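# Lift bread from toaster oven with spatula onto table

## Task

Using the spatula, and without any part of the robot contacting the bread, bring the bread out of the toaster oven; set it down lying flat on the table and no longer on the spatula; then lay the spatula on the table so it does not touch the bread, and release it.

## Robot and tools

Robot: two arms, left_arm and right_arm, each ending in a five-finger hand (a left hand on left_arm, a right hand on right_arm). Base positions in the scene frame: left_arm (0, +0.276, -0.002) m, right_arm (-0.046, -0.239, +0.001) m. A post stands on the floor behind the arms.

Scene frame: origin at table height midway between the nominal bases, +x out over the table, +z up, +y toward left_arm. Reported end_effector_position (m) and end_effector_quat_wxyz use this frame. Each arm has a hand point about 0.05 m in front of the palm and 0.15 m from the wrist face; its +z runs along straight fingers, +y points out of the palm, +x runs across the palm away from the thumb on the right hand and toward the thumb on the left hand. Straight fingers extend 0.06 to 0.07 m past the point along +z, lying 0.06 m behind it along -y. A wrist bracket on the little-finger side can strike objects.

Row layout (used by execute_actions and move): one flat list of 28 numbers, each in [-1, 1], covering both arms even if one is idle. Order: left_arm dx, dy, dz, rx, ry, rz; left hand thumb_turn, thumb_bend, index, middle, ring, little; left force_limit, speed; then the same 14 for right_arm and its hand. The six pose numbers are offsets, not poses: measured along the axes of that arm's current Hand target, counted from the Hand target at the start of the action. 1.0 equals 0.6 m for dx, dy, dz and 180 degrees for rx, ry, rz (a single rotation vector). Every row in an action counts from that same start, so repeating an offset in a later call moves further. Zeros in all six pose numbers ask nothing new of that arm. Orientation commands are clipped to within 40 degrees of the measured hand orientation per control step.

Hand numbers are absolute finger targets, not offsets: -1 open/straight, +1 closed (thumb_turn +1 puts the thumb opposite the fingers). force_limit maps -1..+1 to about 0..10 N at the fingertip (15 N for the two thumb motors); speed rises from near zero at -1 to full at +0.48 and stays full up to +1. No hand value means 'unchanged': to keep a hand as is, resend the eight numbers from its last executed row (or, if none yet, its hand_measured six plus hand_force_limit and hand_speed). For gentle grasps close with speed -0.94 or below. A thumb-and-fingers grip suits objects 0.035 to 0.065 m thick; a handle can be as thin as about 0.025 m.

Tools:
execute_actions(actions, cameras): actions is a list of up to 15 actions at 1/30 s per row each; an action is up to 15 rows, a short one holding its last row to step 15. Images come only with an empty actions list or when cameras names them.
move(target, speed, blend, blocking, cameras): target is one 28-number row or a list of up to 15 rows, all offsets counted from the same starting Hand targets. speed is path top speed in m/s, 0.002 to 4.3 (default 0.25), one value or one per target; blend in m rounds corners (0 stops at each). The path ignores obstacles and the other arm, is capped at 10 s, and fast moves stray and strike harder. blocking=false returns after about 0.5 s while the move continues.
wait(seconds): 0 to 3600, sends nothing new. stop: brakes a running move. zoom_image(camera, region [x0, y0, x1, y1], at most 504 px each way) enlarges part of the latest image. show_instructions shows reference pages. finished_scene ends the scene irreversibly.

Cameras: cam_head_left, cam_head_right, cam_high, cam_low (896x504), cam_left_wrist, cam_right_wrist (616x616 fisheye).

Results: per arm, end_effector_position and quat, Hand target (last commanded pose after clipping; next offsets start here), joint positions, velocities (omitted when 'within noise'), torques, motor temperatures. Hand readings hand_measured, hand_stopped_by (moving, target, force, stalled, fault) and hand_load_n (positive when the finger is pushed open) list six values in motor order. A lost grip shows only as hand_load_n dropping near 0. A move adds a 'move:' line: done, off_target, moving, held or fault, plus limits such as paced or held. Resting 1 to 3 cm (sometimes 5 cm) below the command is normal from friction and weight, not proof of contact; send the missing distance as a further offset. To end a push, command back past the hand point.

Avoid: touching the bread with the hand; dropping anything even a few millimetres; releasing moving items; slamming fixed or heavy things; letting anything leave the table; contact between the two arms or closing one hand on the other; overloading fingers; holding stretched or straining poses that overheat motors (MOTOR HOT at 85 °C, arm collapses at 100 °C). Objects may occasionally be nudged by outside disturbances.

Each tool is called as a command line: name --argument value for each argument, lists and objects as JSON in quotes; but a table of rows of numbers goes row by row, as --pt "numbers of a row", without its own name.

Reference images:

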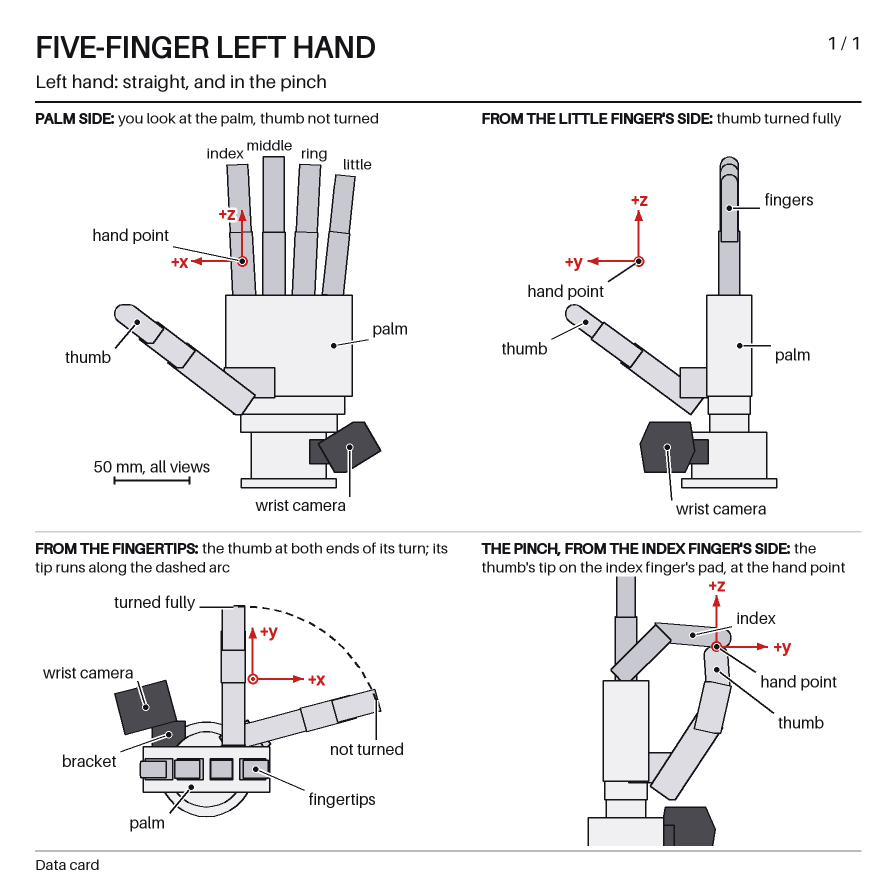

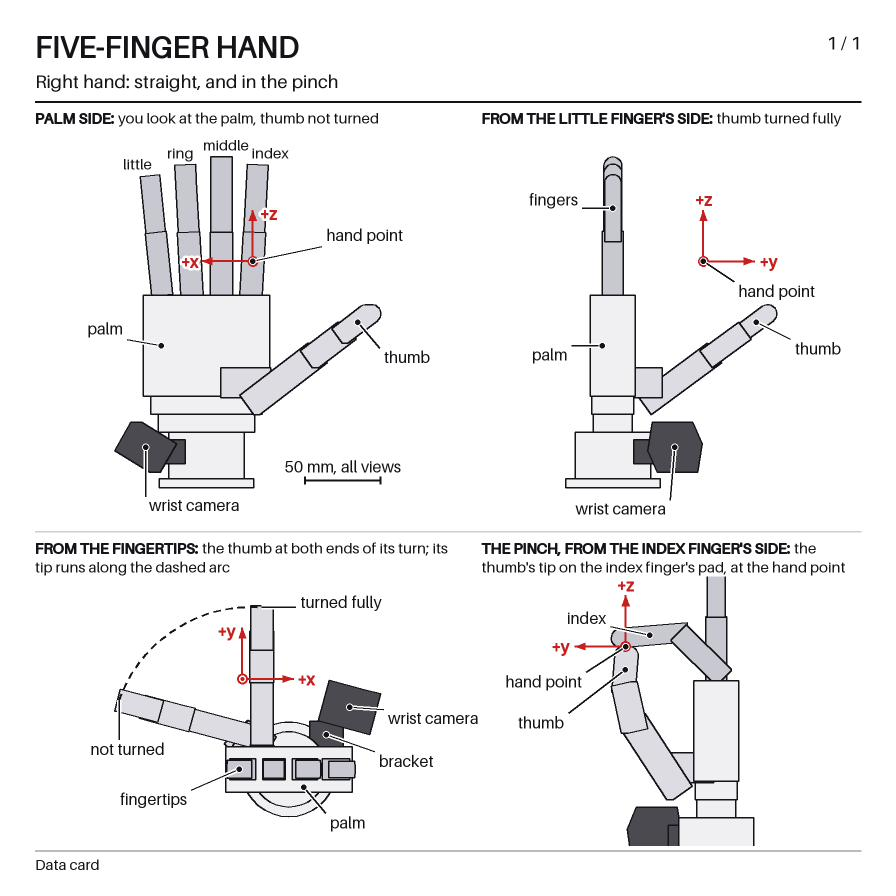

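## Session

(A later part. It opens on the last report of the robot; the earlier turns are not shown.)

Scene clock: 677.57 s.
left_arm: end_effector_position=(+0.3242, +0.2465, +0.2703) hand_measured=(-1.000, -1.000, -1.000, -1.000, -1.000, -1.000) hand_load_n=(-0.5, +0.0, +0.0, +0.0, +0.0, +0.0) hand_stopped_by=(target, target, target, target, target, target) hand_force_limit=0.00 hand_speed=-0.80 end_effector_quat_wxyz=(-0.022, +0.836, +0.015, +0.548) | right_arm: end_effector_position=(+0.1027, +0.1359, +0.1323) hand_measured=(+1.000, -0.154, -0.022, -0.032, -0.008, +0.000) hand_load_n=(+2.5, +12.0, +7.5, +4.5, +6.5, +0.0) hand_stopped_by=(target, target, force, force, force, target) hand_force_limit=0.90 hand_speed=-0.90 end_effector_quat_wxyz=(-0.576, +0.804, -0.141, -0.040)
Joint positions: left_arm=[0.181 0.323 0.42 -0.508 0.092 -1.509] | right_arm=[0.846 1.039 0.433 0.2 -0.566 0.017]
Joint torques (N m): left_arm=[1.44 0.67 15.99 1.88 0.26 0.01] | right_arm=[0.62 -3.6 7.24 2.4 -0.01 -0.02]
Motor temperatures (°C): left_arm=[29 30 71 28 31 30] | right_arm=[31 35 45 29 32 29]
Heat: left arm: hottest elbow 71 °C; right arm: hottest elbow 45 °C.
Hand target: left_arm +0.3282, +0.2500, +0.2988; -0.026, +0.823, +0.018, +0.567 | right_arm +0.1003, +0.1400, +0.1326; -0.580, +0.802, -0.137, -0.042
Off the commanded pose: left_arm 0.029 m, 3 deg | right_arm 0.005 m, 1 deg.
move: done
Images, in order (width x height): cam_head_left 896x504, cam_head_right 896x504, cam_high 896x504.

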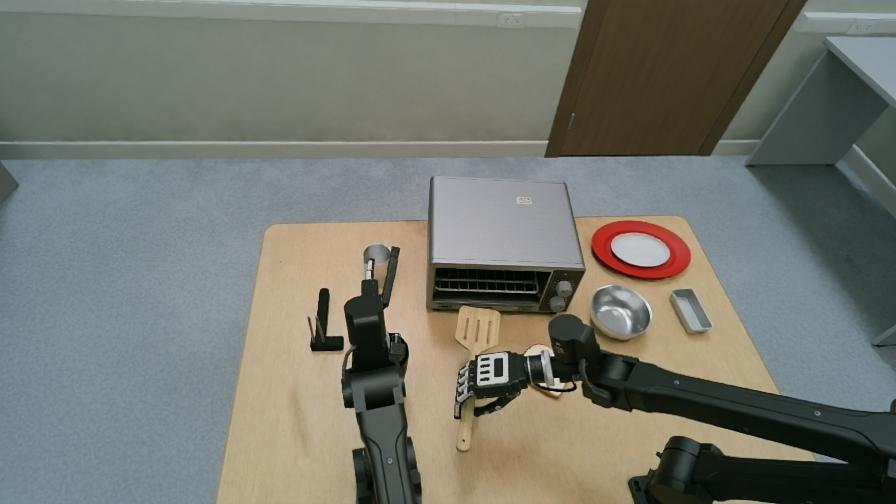

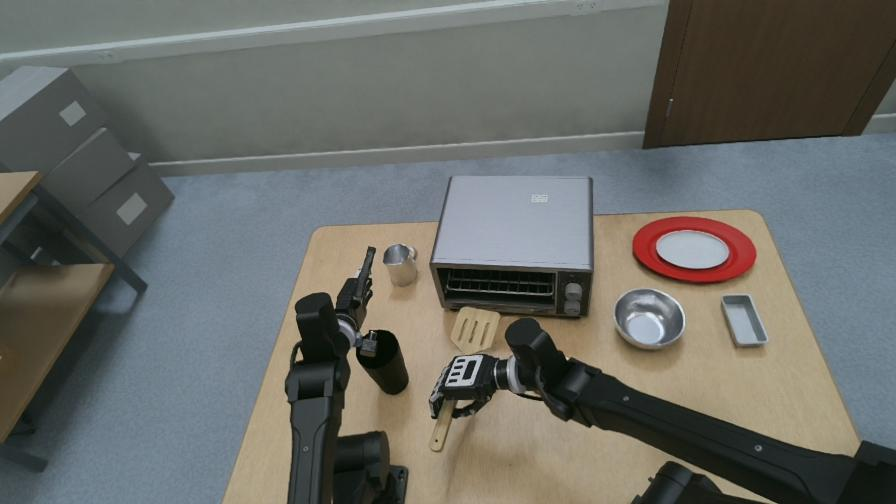

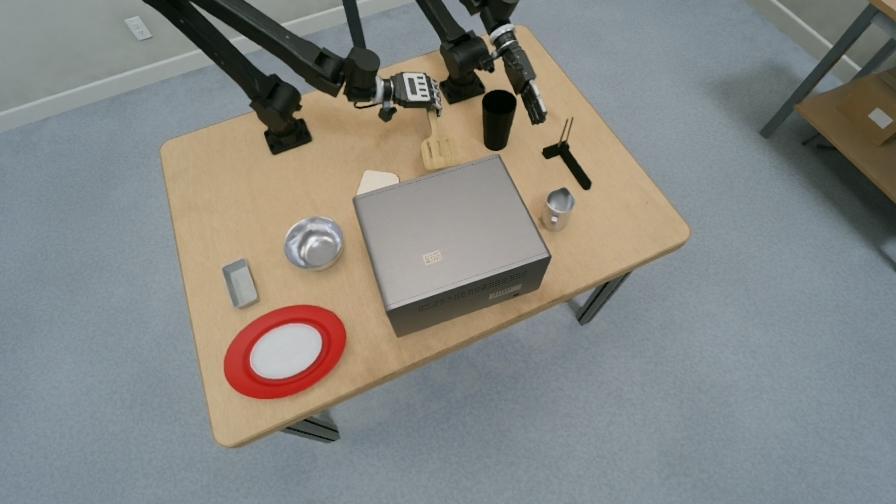

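zoom_image --camera "cam_head_left" --region '[440, 290, 600, 470]'

zoom_image --camera "cam_head_right" --region '[420, 290, 580, 470]'

zoom_image --camera "cam_high" --region '[320, 50, 520, 200]'

Scaled by 2.800 from the camera's image (finer frame: 1280x720).

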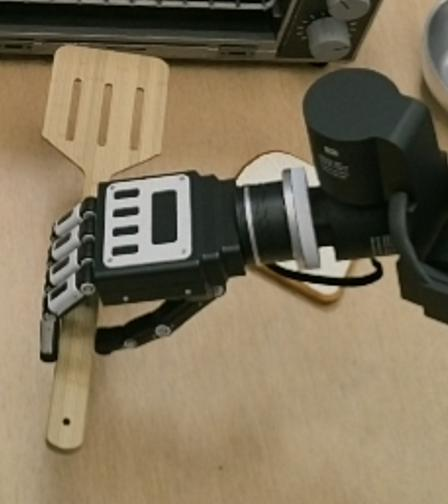

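Scaled by 2.800 from the camera's image (finer frame: 1280x720).

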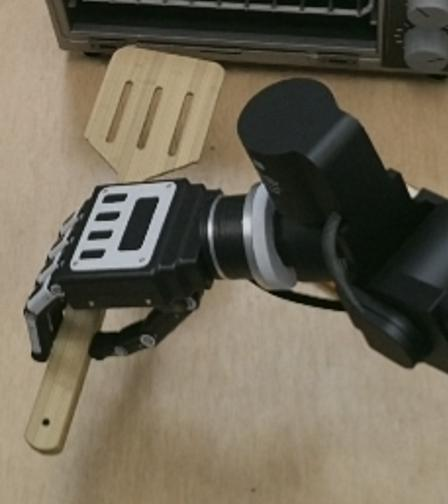

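Scaled by 2.520 from the camera's image (finer frame: 1280x720).

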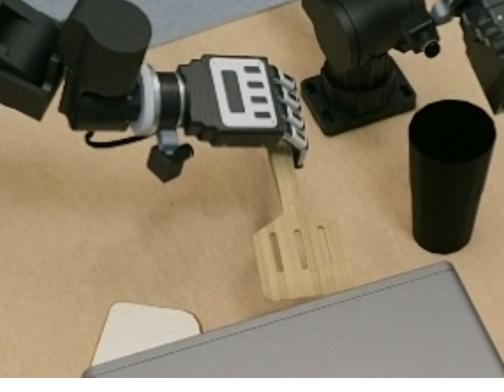

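move --target '[0,0,0,0,0,0,-1,-1,-1,-1,-1,-1,0,-0.8,-0.0113,0.0684,0.0456,0,0.0046,-0.0131,1,-0.15,0.4,0.4,0.05,0.0,0.9,-0.9]' --speed 0.06 --cameras '["cam_high","cam_head_left","cam_head_right","cam_right_wrist"]'

zoom_image --camera "cam_head_left" --region '[440, 290, 600, 470]'

zoom_image --camera "cam_head_right" --region '[420, 290, 580, 470]'

zoom_image --camera "cam_high" --region '[320, 50, 520, 200]'

Scene clock: 679.67 s.
left_arm: end_effector_position=(+0.3242, +0.2465, +0.2703) hand_measured=(-1.000, -1.000, -1.000, -1.000, -1.000, -1.000) hand_load_n=(+0.0, +0.0, +0.0, +0.0, +0.0, +0.0) hand_stopped_by=(target, target, target, target, target, target) hand_force_limit=0.00 hand_speed=-0.80 end_effector_quat_wxyz=(-0.022, +0.836, +0.015, +0.548) | right_arm: end_effector_position=(+0.0880, +0.1518, +0.0877) hand_measured=(+1.000, -0.154, -0.022, -0.032, -0.008, +0.000) hand_load_n=(+2.5, +12.0, +7.5, +4.5, +6.5, +0.5) hand_stopped_by=(target, target, force, force, force, target) hand_force_limit=0.90 hand_speed=-0.90 end_effector_quat_wxyz=(-0.576, +0.807, -0.128, -0.023)
Joint positions: left_arm=[0.181 0.323 0.42 -0.508 0.092 -1.509] | right_arm=[0.941 1.176 0.369 0.422 -0.465 0.017]
Joint torques (N m): left_arm=[1.38 0.62 15.97 1.89 0.25 0.01] | right_arm=[0.73 -4.01 6.32 2.33 0.03 -0.02]
Motor temperatures (°C): left_arm=[29 30 71 28 31 30] | right_arm=[31 35 45 29 32 29]
Heat: left arm: hottest elbow 71 °C; right arm: hottest elbow 45 °C.
Hand target: left_arm +0.3282, +0.2500, +0.2988; -0.026, +0.823, +0.018, +0.567 | right_arm +0.0852, +0.1552, +0.0877; -0.580, +0.804, -0.125, -0.024
Off the commanded pose: left_arm 0.029 m, 3 deg | right_arm 0.004 m, 1 deg.
move: done
cam_right_wrist: T_world_to_cam=[[0.0374, -0.37824, -0.92495, 0.12782], [-0.90963, -0.39611, 0.12521, 0.12637], [-0.41374, 0.83668, -0.35887, 0.05466]] pos_world=[0.13278, 0.05267, 0.12202]
Images, in order (width x height): cam_head_left 896x504, cam_head_right 896x504, cam_high 896x504, cam_right_wrist 616x616.

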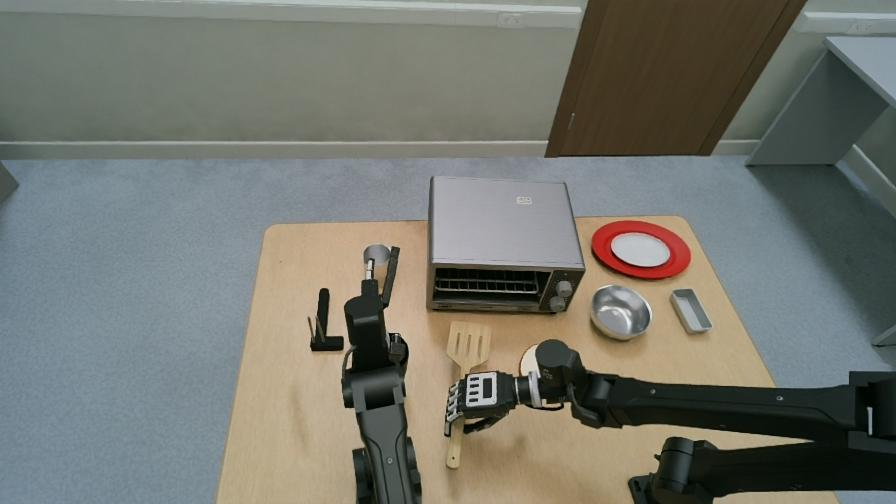

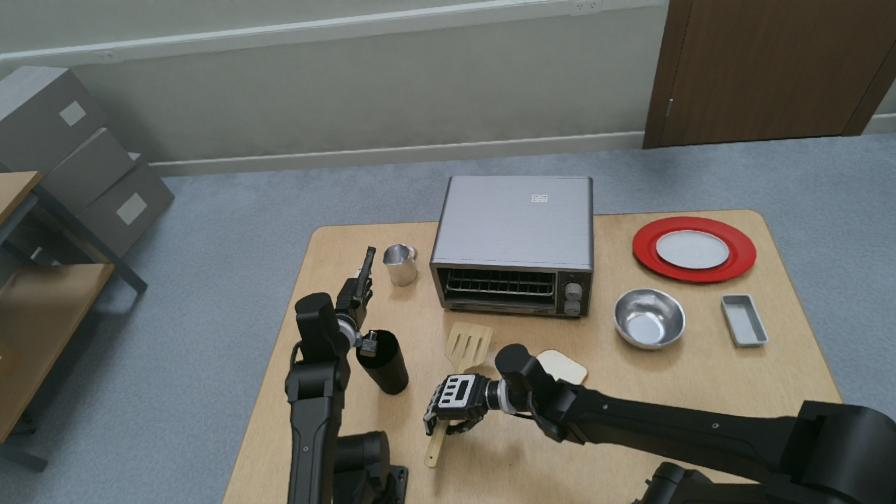

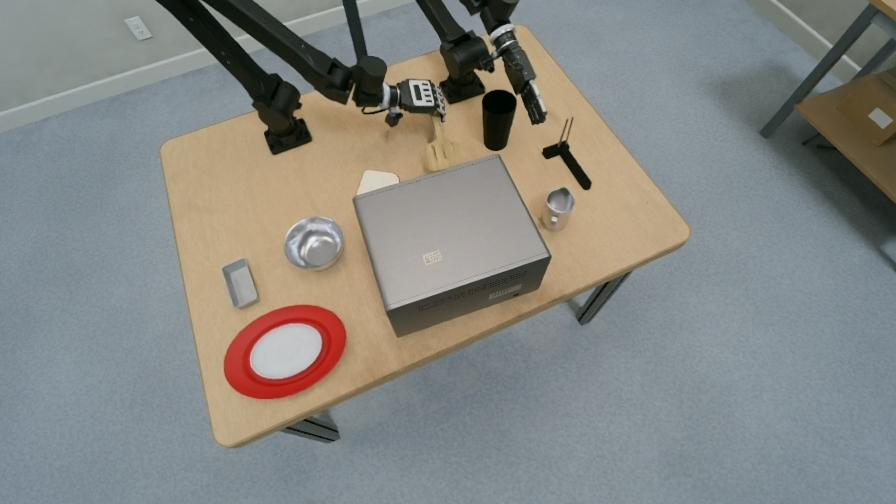

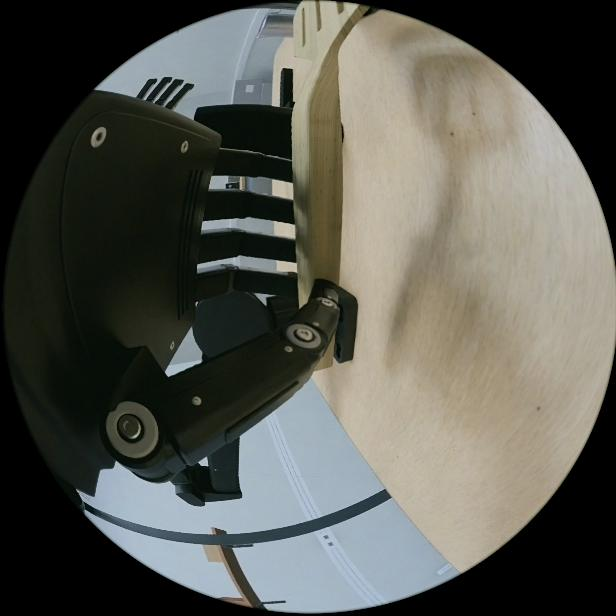

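Scaled by 2.800 from the camera's image (finer frame: 1280x720).

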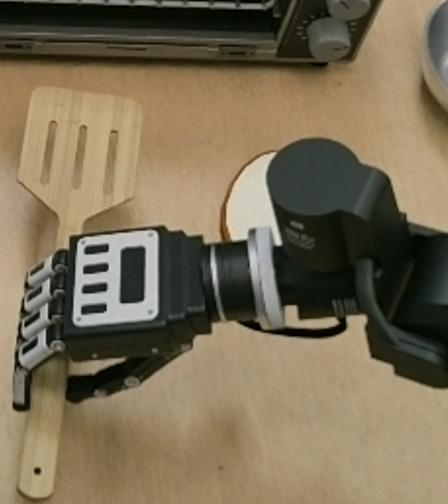

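Scaled by 2.800 from the camera's image (finer frame: 1280x720).

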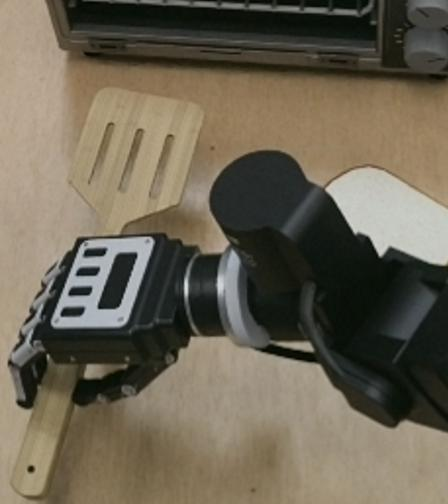

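Scaled by 2.520 from the camera's image (finer frame: 1280x720).

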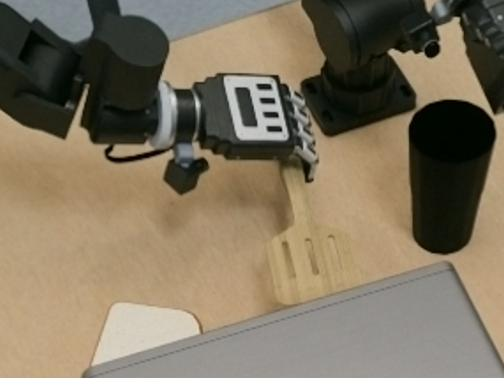

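move --target '[0,0,0,0,0,0,-1,-1,-1,-1,-1,-1,0,-0.8,0.0092,0.0463,0.0162,0,0,0,1,-0.15,0.4,0.4,0.05,0.0,0.9,-0.9]' --speed 0.04 --cameras '["cam_high","cam_head_left","cam_head_right","cam_right_wrist"]'

zoom_image --camera "cam_high" --region '[320, 50, 520, 200]'

zoom_image --camera "cam_right_wrist" --region '[200, 0, 450, 400]'

Scene clock: 682.43 s.
left_arm: end_effector_position=(+0.3242, +0.2465, +0.2703) hand_measured=(-1.000, -1.000, -1.000, -1.000, -1.000, -1.000) hand_load_n=(+0.0, +0.0, +0.0, +0.0, +0.0, +0.0) hand_stopped_by=(target, target, target, target, target, target) hand_force_limit=0.00 hand_speed=-0.80 end_effector_quat_wxyz=(-0.022, +0.836, +0.015, +0.548) | right_arm: end_effector_position=(+0.0884, +0.1523, +0.0579) hand_measured=(+1.000, -0.154, -0.022, -0.032, -0.008, +0.000) hand_load_n=(+2.5, +12.0, +7.5, +4.5, +6.5, +0.0) hand_stopped_by=(target, target, force, force, force, target) hand_force_limit=0.90 hand_speed=-0.90 end_effector_quat_wxyz=(-0.576, +0.807, -0.128, -0.022)
Joint positions: left_arm=[0.181 0.323 0.42 -0.508 0.092 -1.509] | right_arm=[0.941 1.297 0.336 0.576 -0.464 0.017]
Joint torques (N m): left_arm=[1.55 0.73 15.98 1.87 0.27 0] | right_arm=[0.91 -5.01 5.41 2.28 -0.01 -0.03]
Motor temperatures (°C): left_arm=[29 30 71 28 31 30] | right_arm=[31 35 45 29 32 29]
Heat: left arm: hottest elbow 71 °C; right arm: hottest elbow 45 °C.
Hand target: left_arm +0.3282, +0.2500, +0.2988; -0.026, +0.823, +0.018, +0.567 | right_arm +0.0853, +0.1552, +0.0578; -0.580, +0.804, -0.125, -0.024
Off the commanded pose: left_arm 0.029 m, 3 deg | right_arm 0.004 m, 1 deg.
move: done
cam_right_wrist: T_world_to_cam=[[0.03773, -0.37773, -0.92515, 0.10047], [-0.90983, -0.39586, 0.12452, 0.13073], [-0.41327, 0.83703, -0.3586, 0.04364]] pos_world=[0.13318, 0.05317, 0.09232]
Images, in order (width x height): cam_head_left 896x504, cam_head_right 896x504, cam_high 896x504, cam_right_wrist 616x616.

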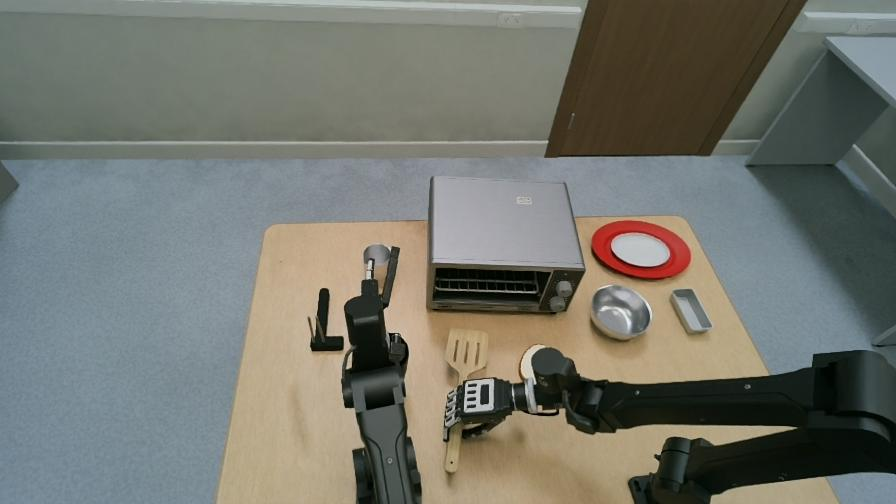

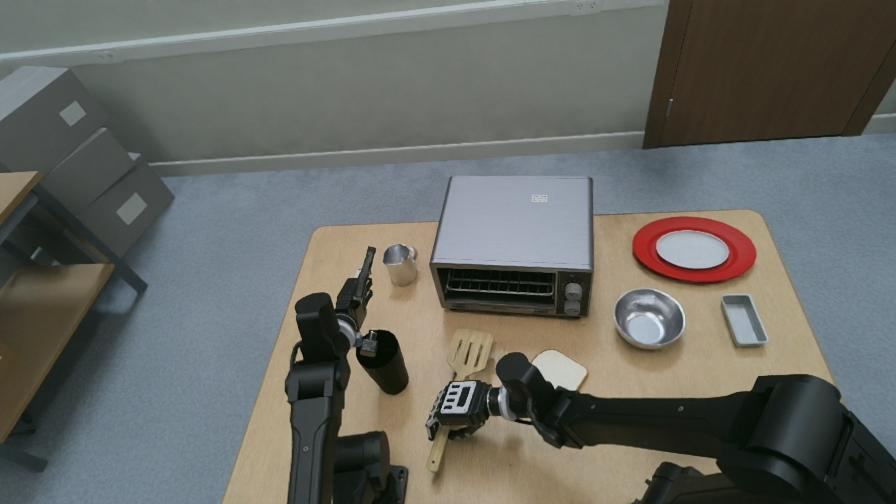

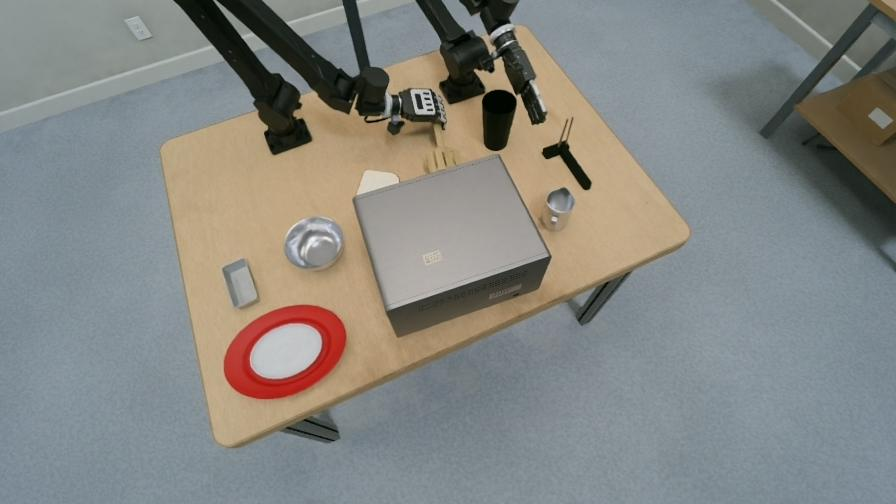

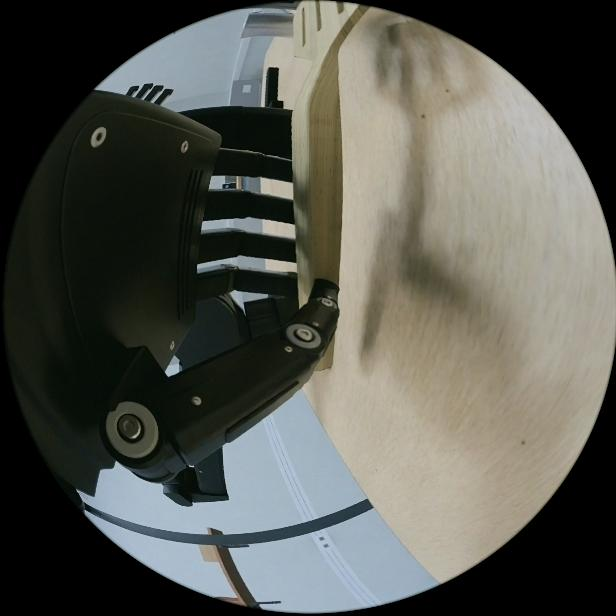

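Scaled by 2.520 from the camera's image (finer frame: 1280x720).

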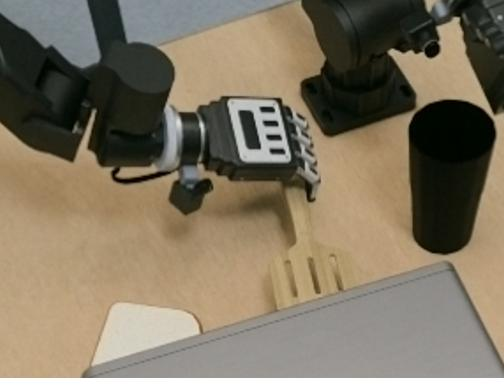

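Scaled by 1.260 from the camera's image (finer frame: 880x880).

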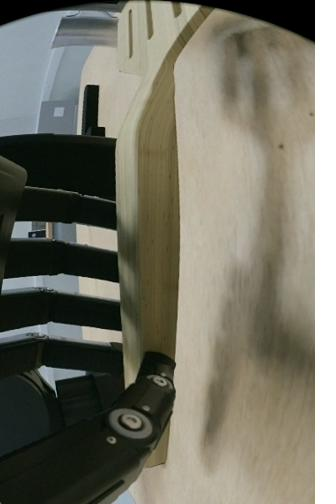

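zoom_image --camera "cam_head_left" --region '[440, 310, 600, 490]'

zoom_image --camera "cam_head_right" --region '[420, 310, 580, 490]'

Scaled by 2.800 from the camera's image (finer frame: 1280x720).

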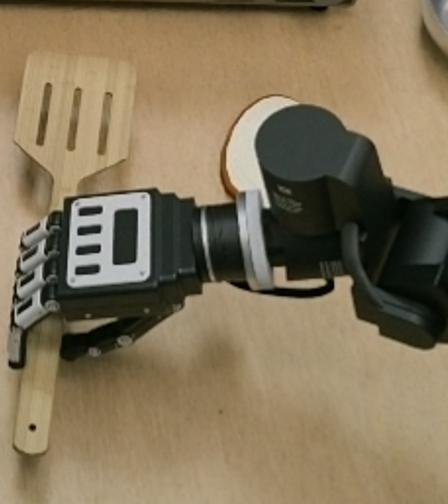

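Scaled by 2.800 from the camera's image (finer frame: 1280x720).

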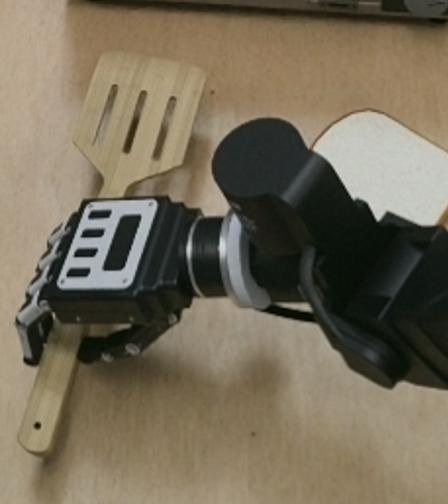

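move --target '[0,0,0,0,0,0,-1,-1,-1,-1,-1,-1,0,-0.8,0.0046,0.0231,0.0081,0,-0.0028,0.0079,1,-0.15,0.4,0.4,0.05,0.0,0.9,-0.9]' --speed 0.03 --cameras '["cam_high","cam_head_left","cam_head_right","cam_right_wrist"]'

zoom_image --camera "cam_head_left" --region '[440, 310, 600, 490]'

zoom_image --camera "cam_head_right" --region '[420, 310, 580, 490]'

zoom_image --camera "cam_high" --region '[320, 50, 520, 200]'

Scene clock: 683.93 s.
left_arm: end_effector_position=(+0.3242, +0.2465, +0.2703) hand_measured=(-1.000, -1.000, -1.000, -1.000, -1.000, -1.000) hand_load_n=(+0.0, -0.5, +0.0, +0.0, +0.0, +0.0) hand_stopped_by=(target, target, target, target, target, target) hand_force_limit=0.00 hand_speed=-0.80 end_effector_quat_wxyz=(-0.022, +0.836, +0.015, +0.548) | right_arm: end_effector_position=(+0.0857, +0.1540, +0.0430) hand_measured=(+1.000, -0.154, -0.022, -0.032, -0.008, +0.000) hand_load_n=(+2.5, +12.0, +7.0, +4.5, +6.0, +0.5) hand_stopped_by=(target, target, force, force, force, target) hand_force_limit=0.90 hand_speed=-0.90 end_effector_quat_wxyz=(-0.576, +0.806, -0.130, -0.033)
Joint positions: left_arm=[0.181 0.323 0.42 -0.508 0.092 -1.509] | right_arm=[0.941 1.374 0.326 0.662 -0.479 0.033]
Joint torques (N m): left_arm=[1.49 0.56 15.92 1.87 0.26 0] | right_arm=[-0.26 -5.42 4.88 2.37 -0.16 0.02]
Motor temperatures (°C): left_arm=[29 30 71 28 31 30] | right_arm=[31 35 45 29 32 29]
Heat: left arm: hottest elbow 71 °C; right arm: hottest elbow 45 °C.
Hand target: left_arm +0.3282, +0.2500, +0.2988; -0.026, +0.823, +0.018, +0.567 | right_arm +0.0852, +0.1552, +0.0429; -0.581, +0.803, -0.132, -0.035
Off the commanded pose: left_arm 0.029 m, 3 deg | right_arm 0.001 m, 1 deg.
move: done
cam_right_wrist: T_world_to_cam=[[0.02202, -0.37358, -0.92734, 0.08808], [-0.90395, -0.40367, 0.14116, 0.1308], [-0.42707, 0.83515, -0.34659, 0.03669]] pos_world=[0.13197, 0.05507, 0.07593]
Images, in order (width x height): cam_head_left 896x504, cam_head_right 896x504, cam_high 896x504, cam_right_wrist 616x616.

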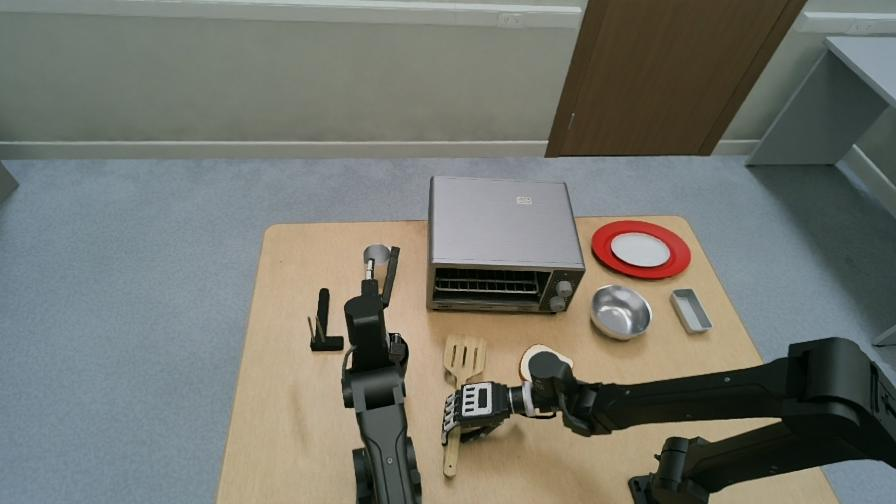

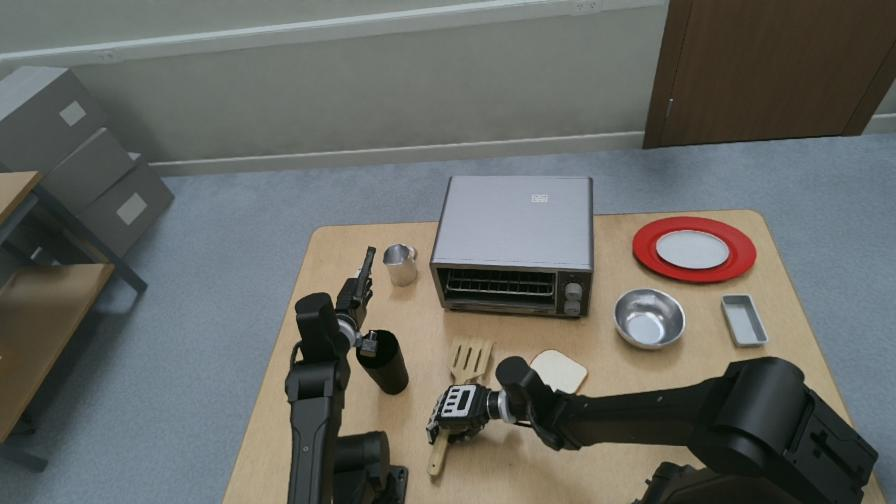

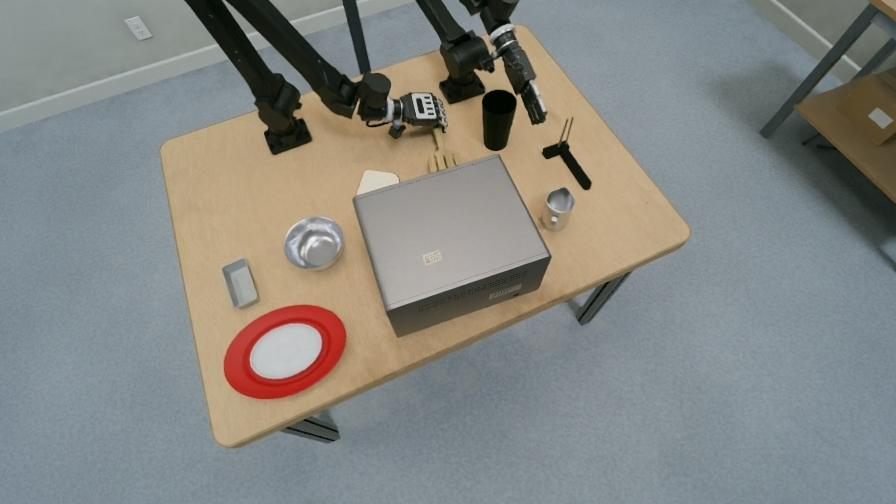

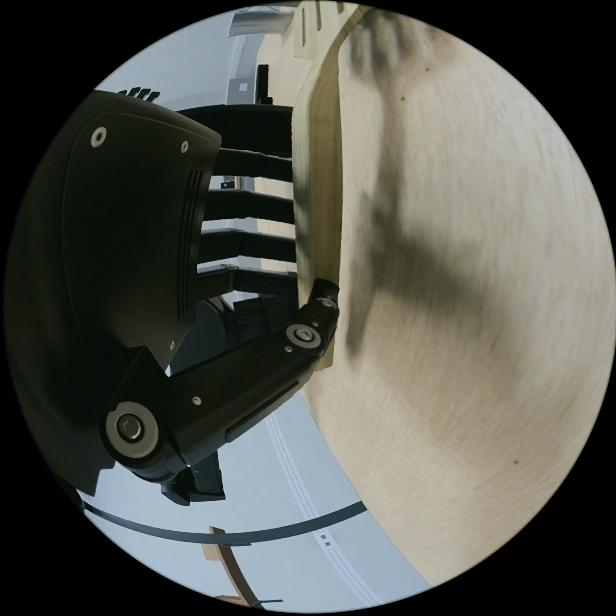

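Scaled by 2.800 from the camera's image (finer frame: 1280x720).

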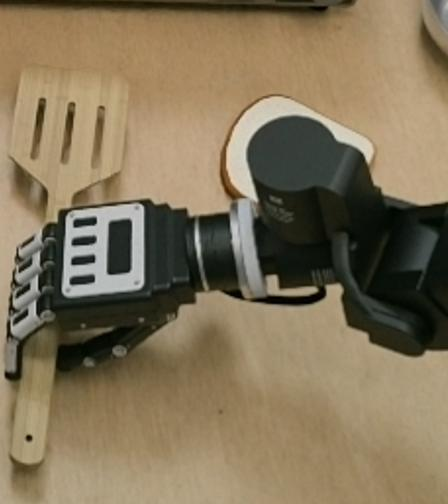

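Scaled by 2.800 from the camera's image (finer frame: 1280x720).

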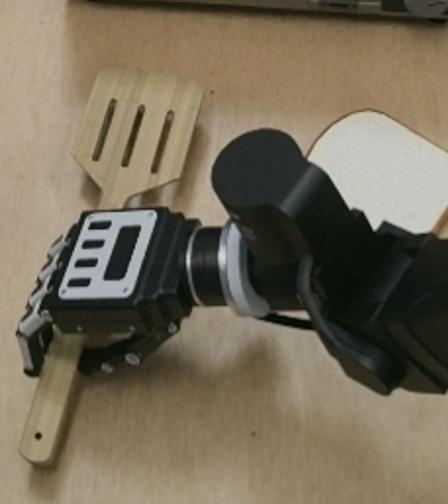

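Scaled by 2.520 from the camera's image (finer frame: 1280x720).

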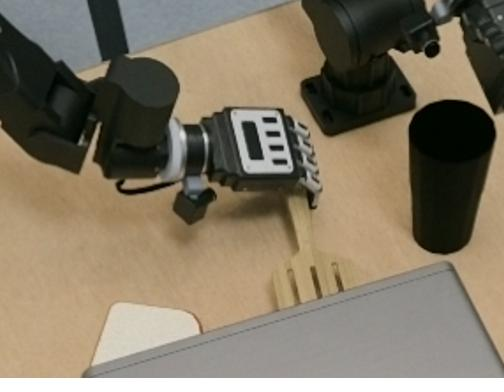

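move --target '[0,0,0,0,0,0,-1,-1,-1,-1,-1,-1,0,-0.8,0.0015,0.0077,0.0027,0,-0.0055,0.0157,1,-0.15,0.4,0.4,0.05,0.0,0.9,-0.9]' --speed 0.03 --cameras '["cam_high","cam_head_left","cam_head_right","cam_right_wrist"]'

zoom_image --camera "cam_head_left" --region '[440, 310, 600, 490]'

zoom_image --camera "cam_head_right" --region '[420, 310, 580, 490]'

zoom_image --camera "cam_right_wrist" --region '[200, 0, 450, 400]'

Scene clock: 685.67 s.
left_arm: end_effector_position=(+0.3242, +0.2465, +0.2703) hand_measured=(-1.000, -1.000, -1.000, -1.000, -1.000, -1.000) hand_load_n=(+0.0, +0.0, +0.0, +0.0, +0.0, +0.0) hand_stopped_by=(target, target, target, target, target, target) hand_force_limit=0.00 hand_speed=-0.80 end_effector_quat_wxyz=(-0.022, +0.836, +0.015, +0.548) | right_arm: end_effector_position=(+0.0809, +0.1552, +0.0377) hand_measured=(+1.000, -0.154, -0.022, -0.032, -0.008, +0.000) hand_load_n=(+2.5, +12.0, +7.0, +5.0, +6.5, +0.0) hand_stopped_by=(target, target, force, force, force, target) hand_force_limit=0.90 hand_speed=-0.90 end_effector_quat_wxyz=(-0.576, +0.803, -0.141, -0.057)
Joint positions: left_arm=[0.181 0.323 0.42 -0.508 0.092 -1.509] | right_arm=[0.934 1.418 0.326 0.703 -0.513 0.074]
Joint torques (N m): left_arm=[1.44 0.67 15.95 1.91 0.26 0.01] | right_arm=[-0.91 -5.77 4.6 2.32 -0.16 0.01]
Motor temperatures (°C): left_arm=[29 30 71 28 31 30] | right_arm=[31 35 45 29 32 29]
Heat: left arm: hottest elbow 71 °C; right arm: hottest elbow 45 °C.
Hand target: left_arm +0.3282, +0.2500, +0.2988; -0.026, +0.823, +0.018, +0.567 | right_arm +0.0851, +0.1553, +0.0379; -0.581, +0.799, -0.147, -0.056
Off the commanded pose: left_arm 0.029 m, 3 deg | right_arm 0.004 m, 1 deg.
move: done
cam_right_wrist: T_world_to_cam=[[-0.02167, -0.36576, -0.93046, 0.08619], [-0.89119, -0.41473, 0.18378, 0.12679], [-0.45311, 0.8332, -0.31697, 0.03306]] pos_world=[0.12985, 0.05656, 0.06737]
Images, in order (width x height): cam_head_left 896x504, cam_head_right 896x504, cam_high 896x504, cam_right_wrist 616x616.

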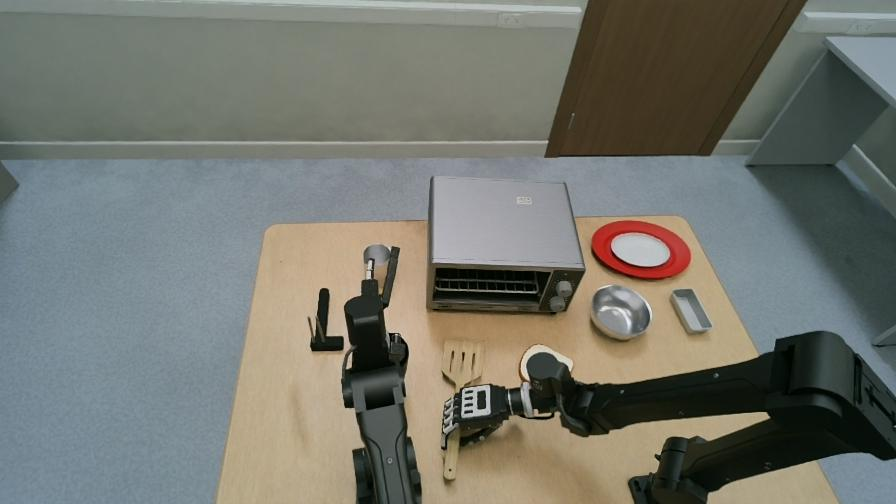

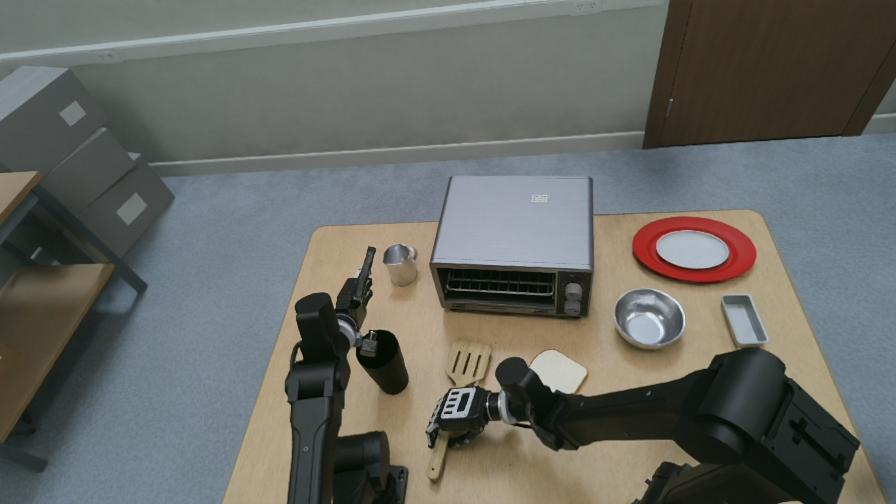

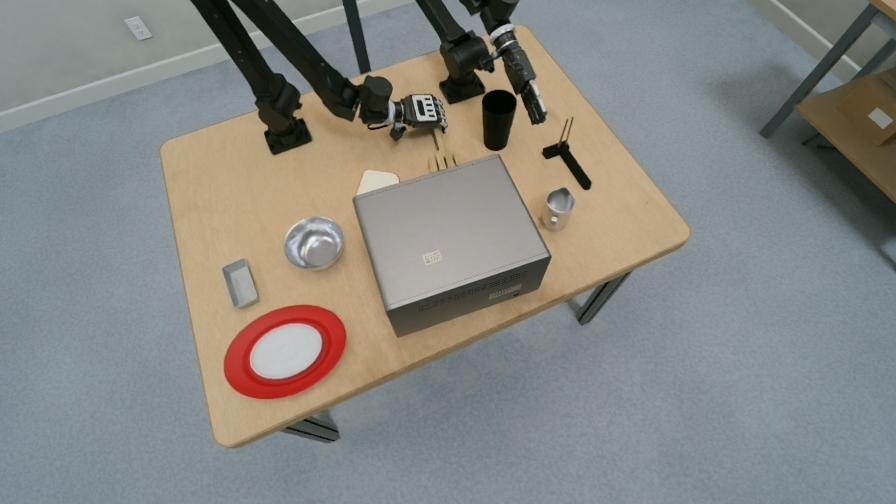

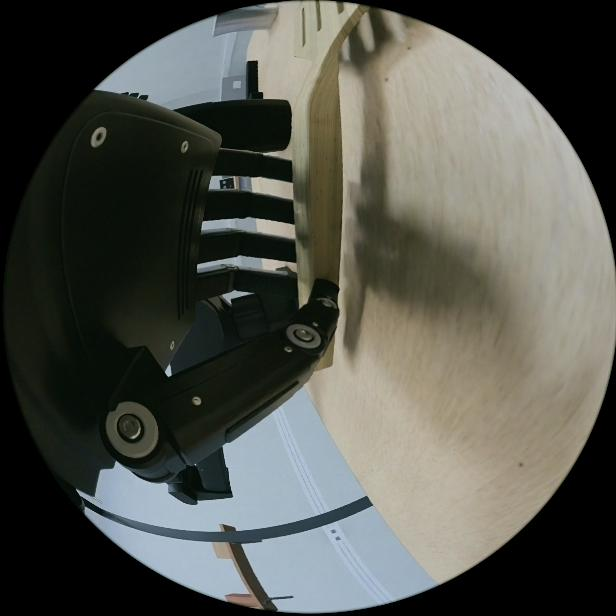

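Scaled by 2.800 from the camera's image (finer frame: 1280x720).

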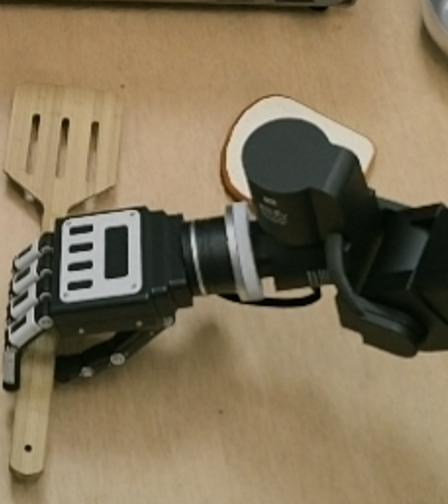

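Scaled by 2.800 from the camera's image (finer frame: 1280x720).

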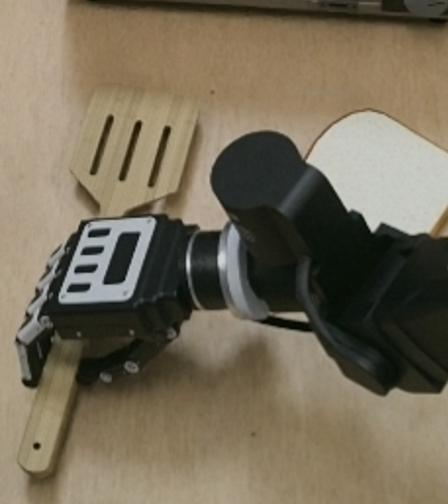

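Scaled by 1.260 from the camera's image (finer frame: 880x880).

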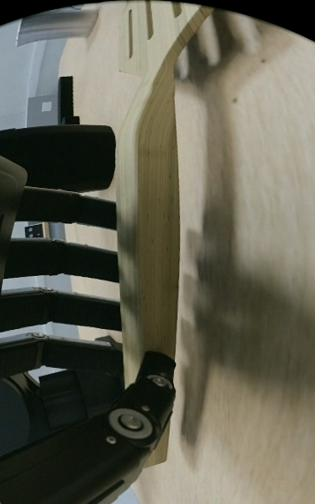

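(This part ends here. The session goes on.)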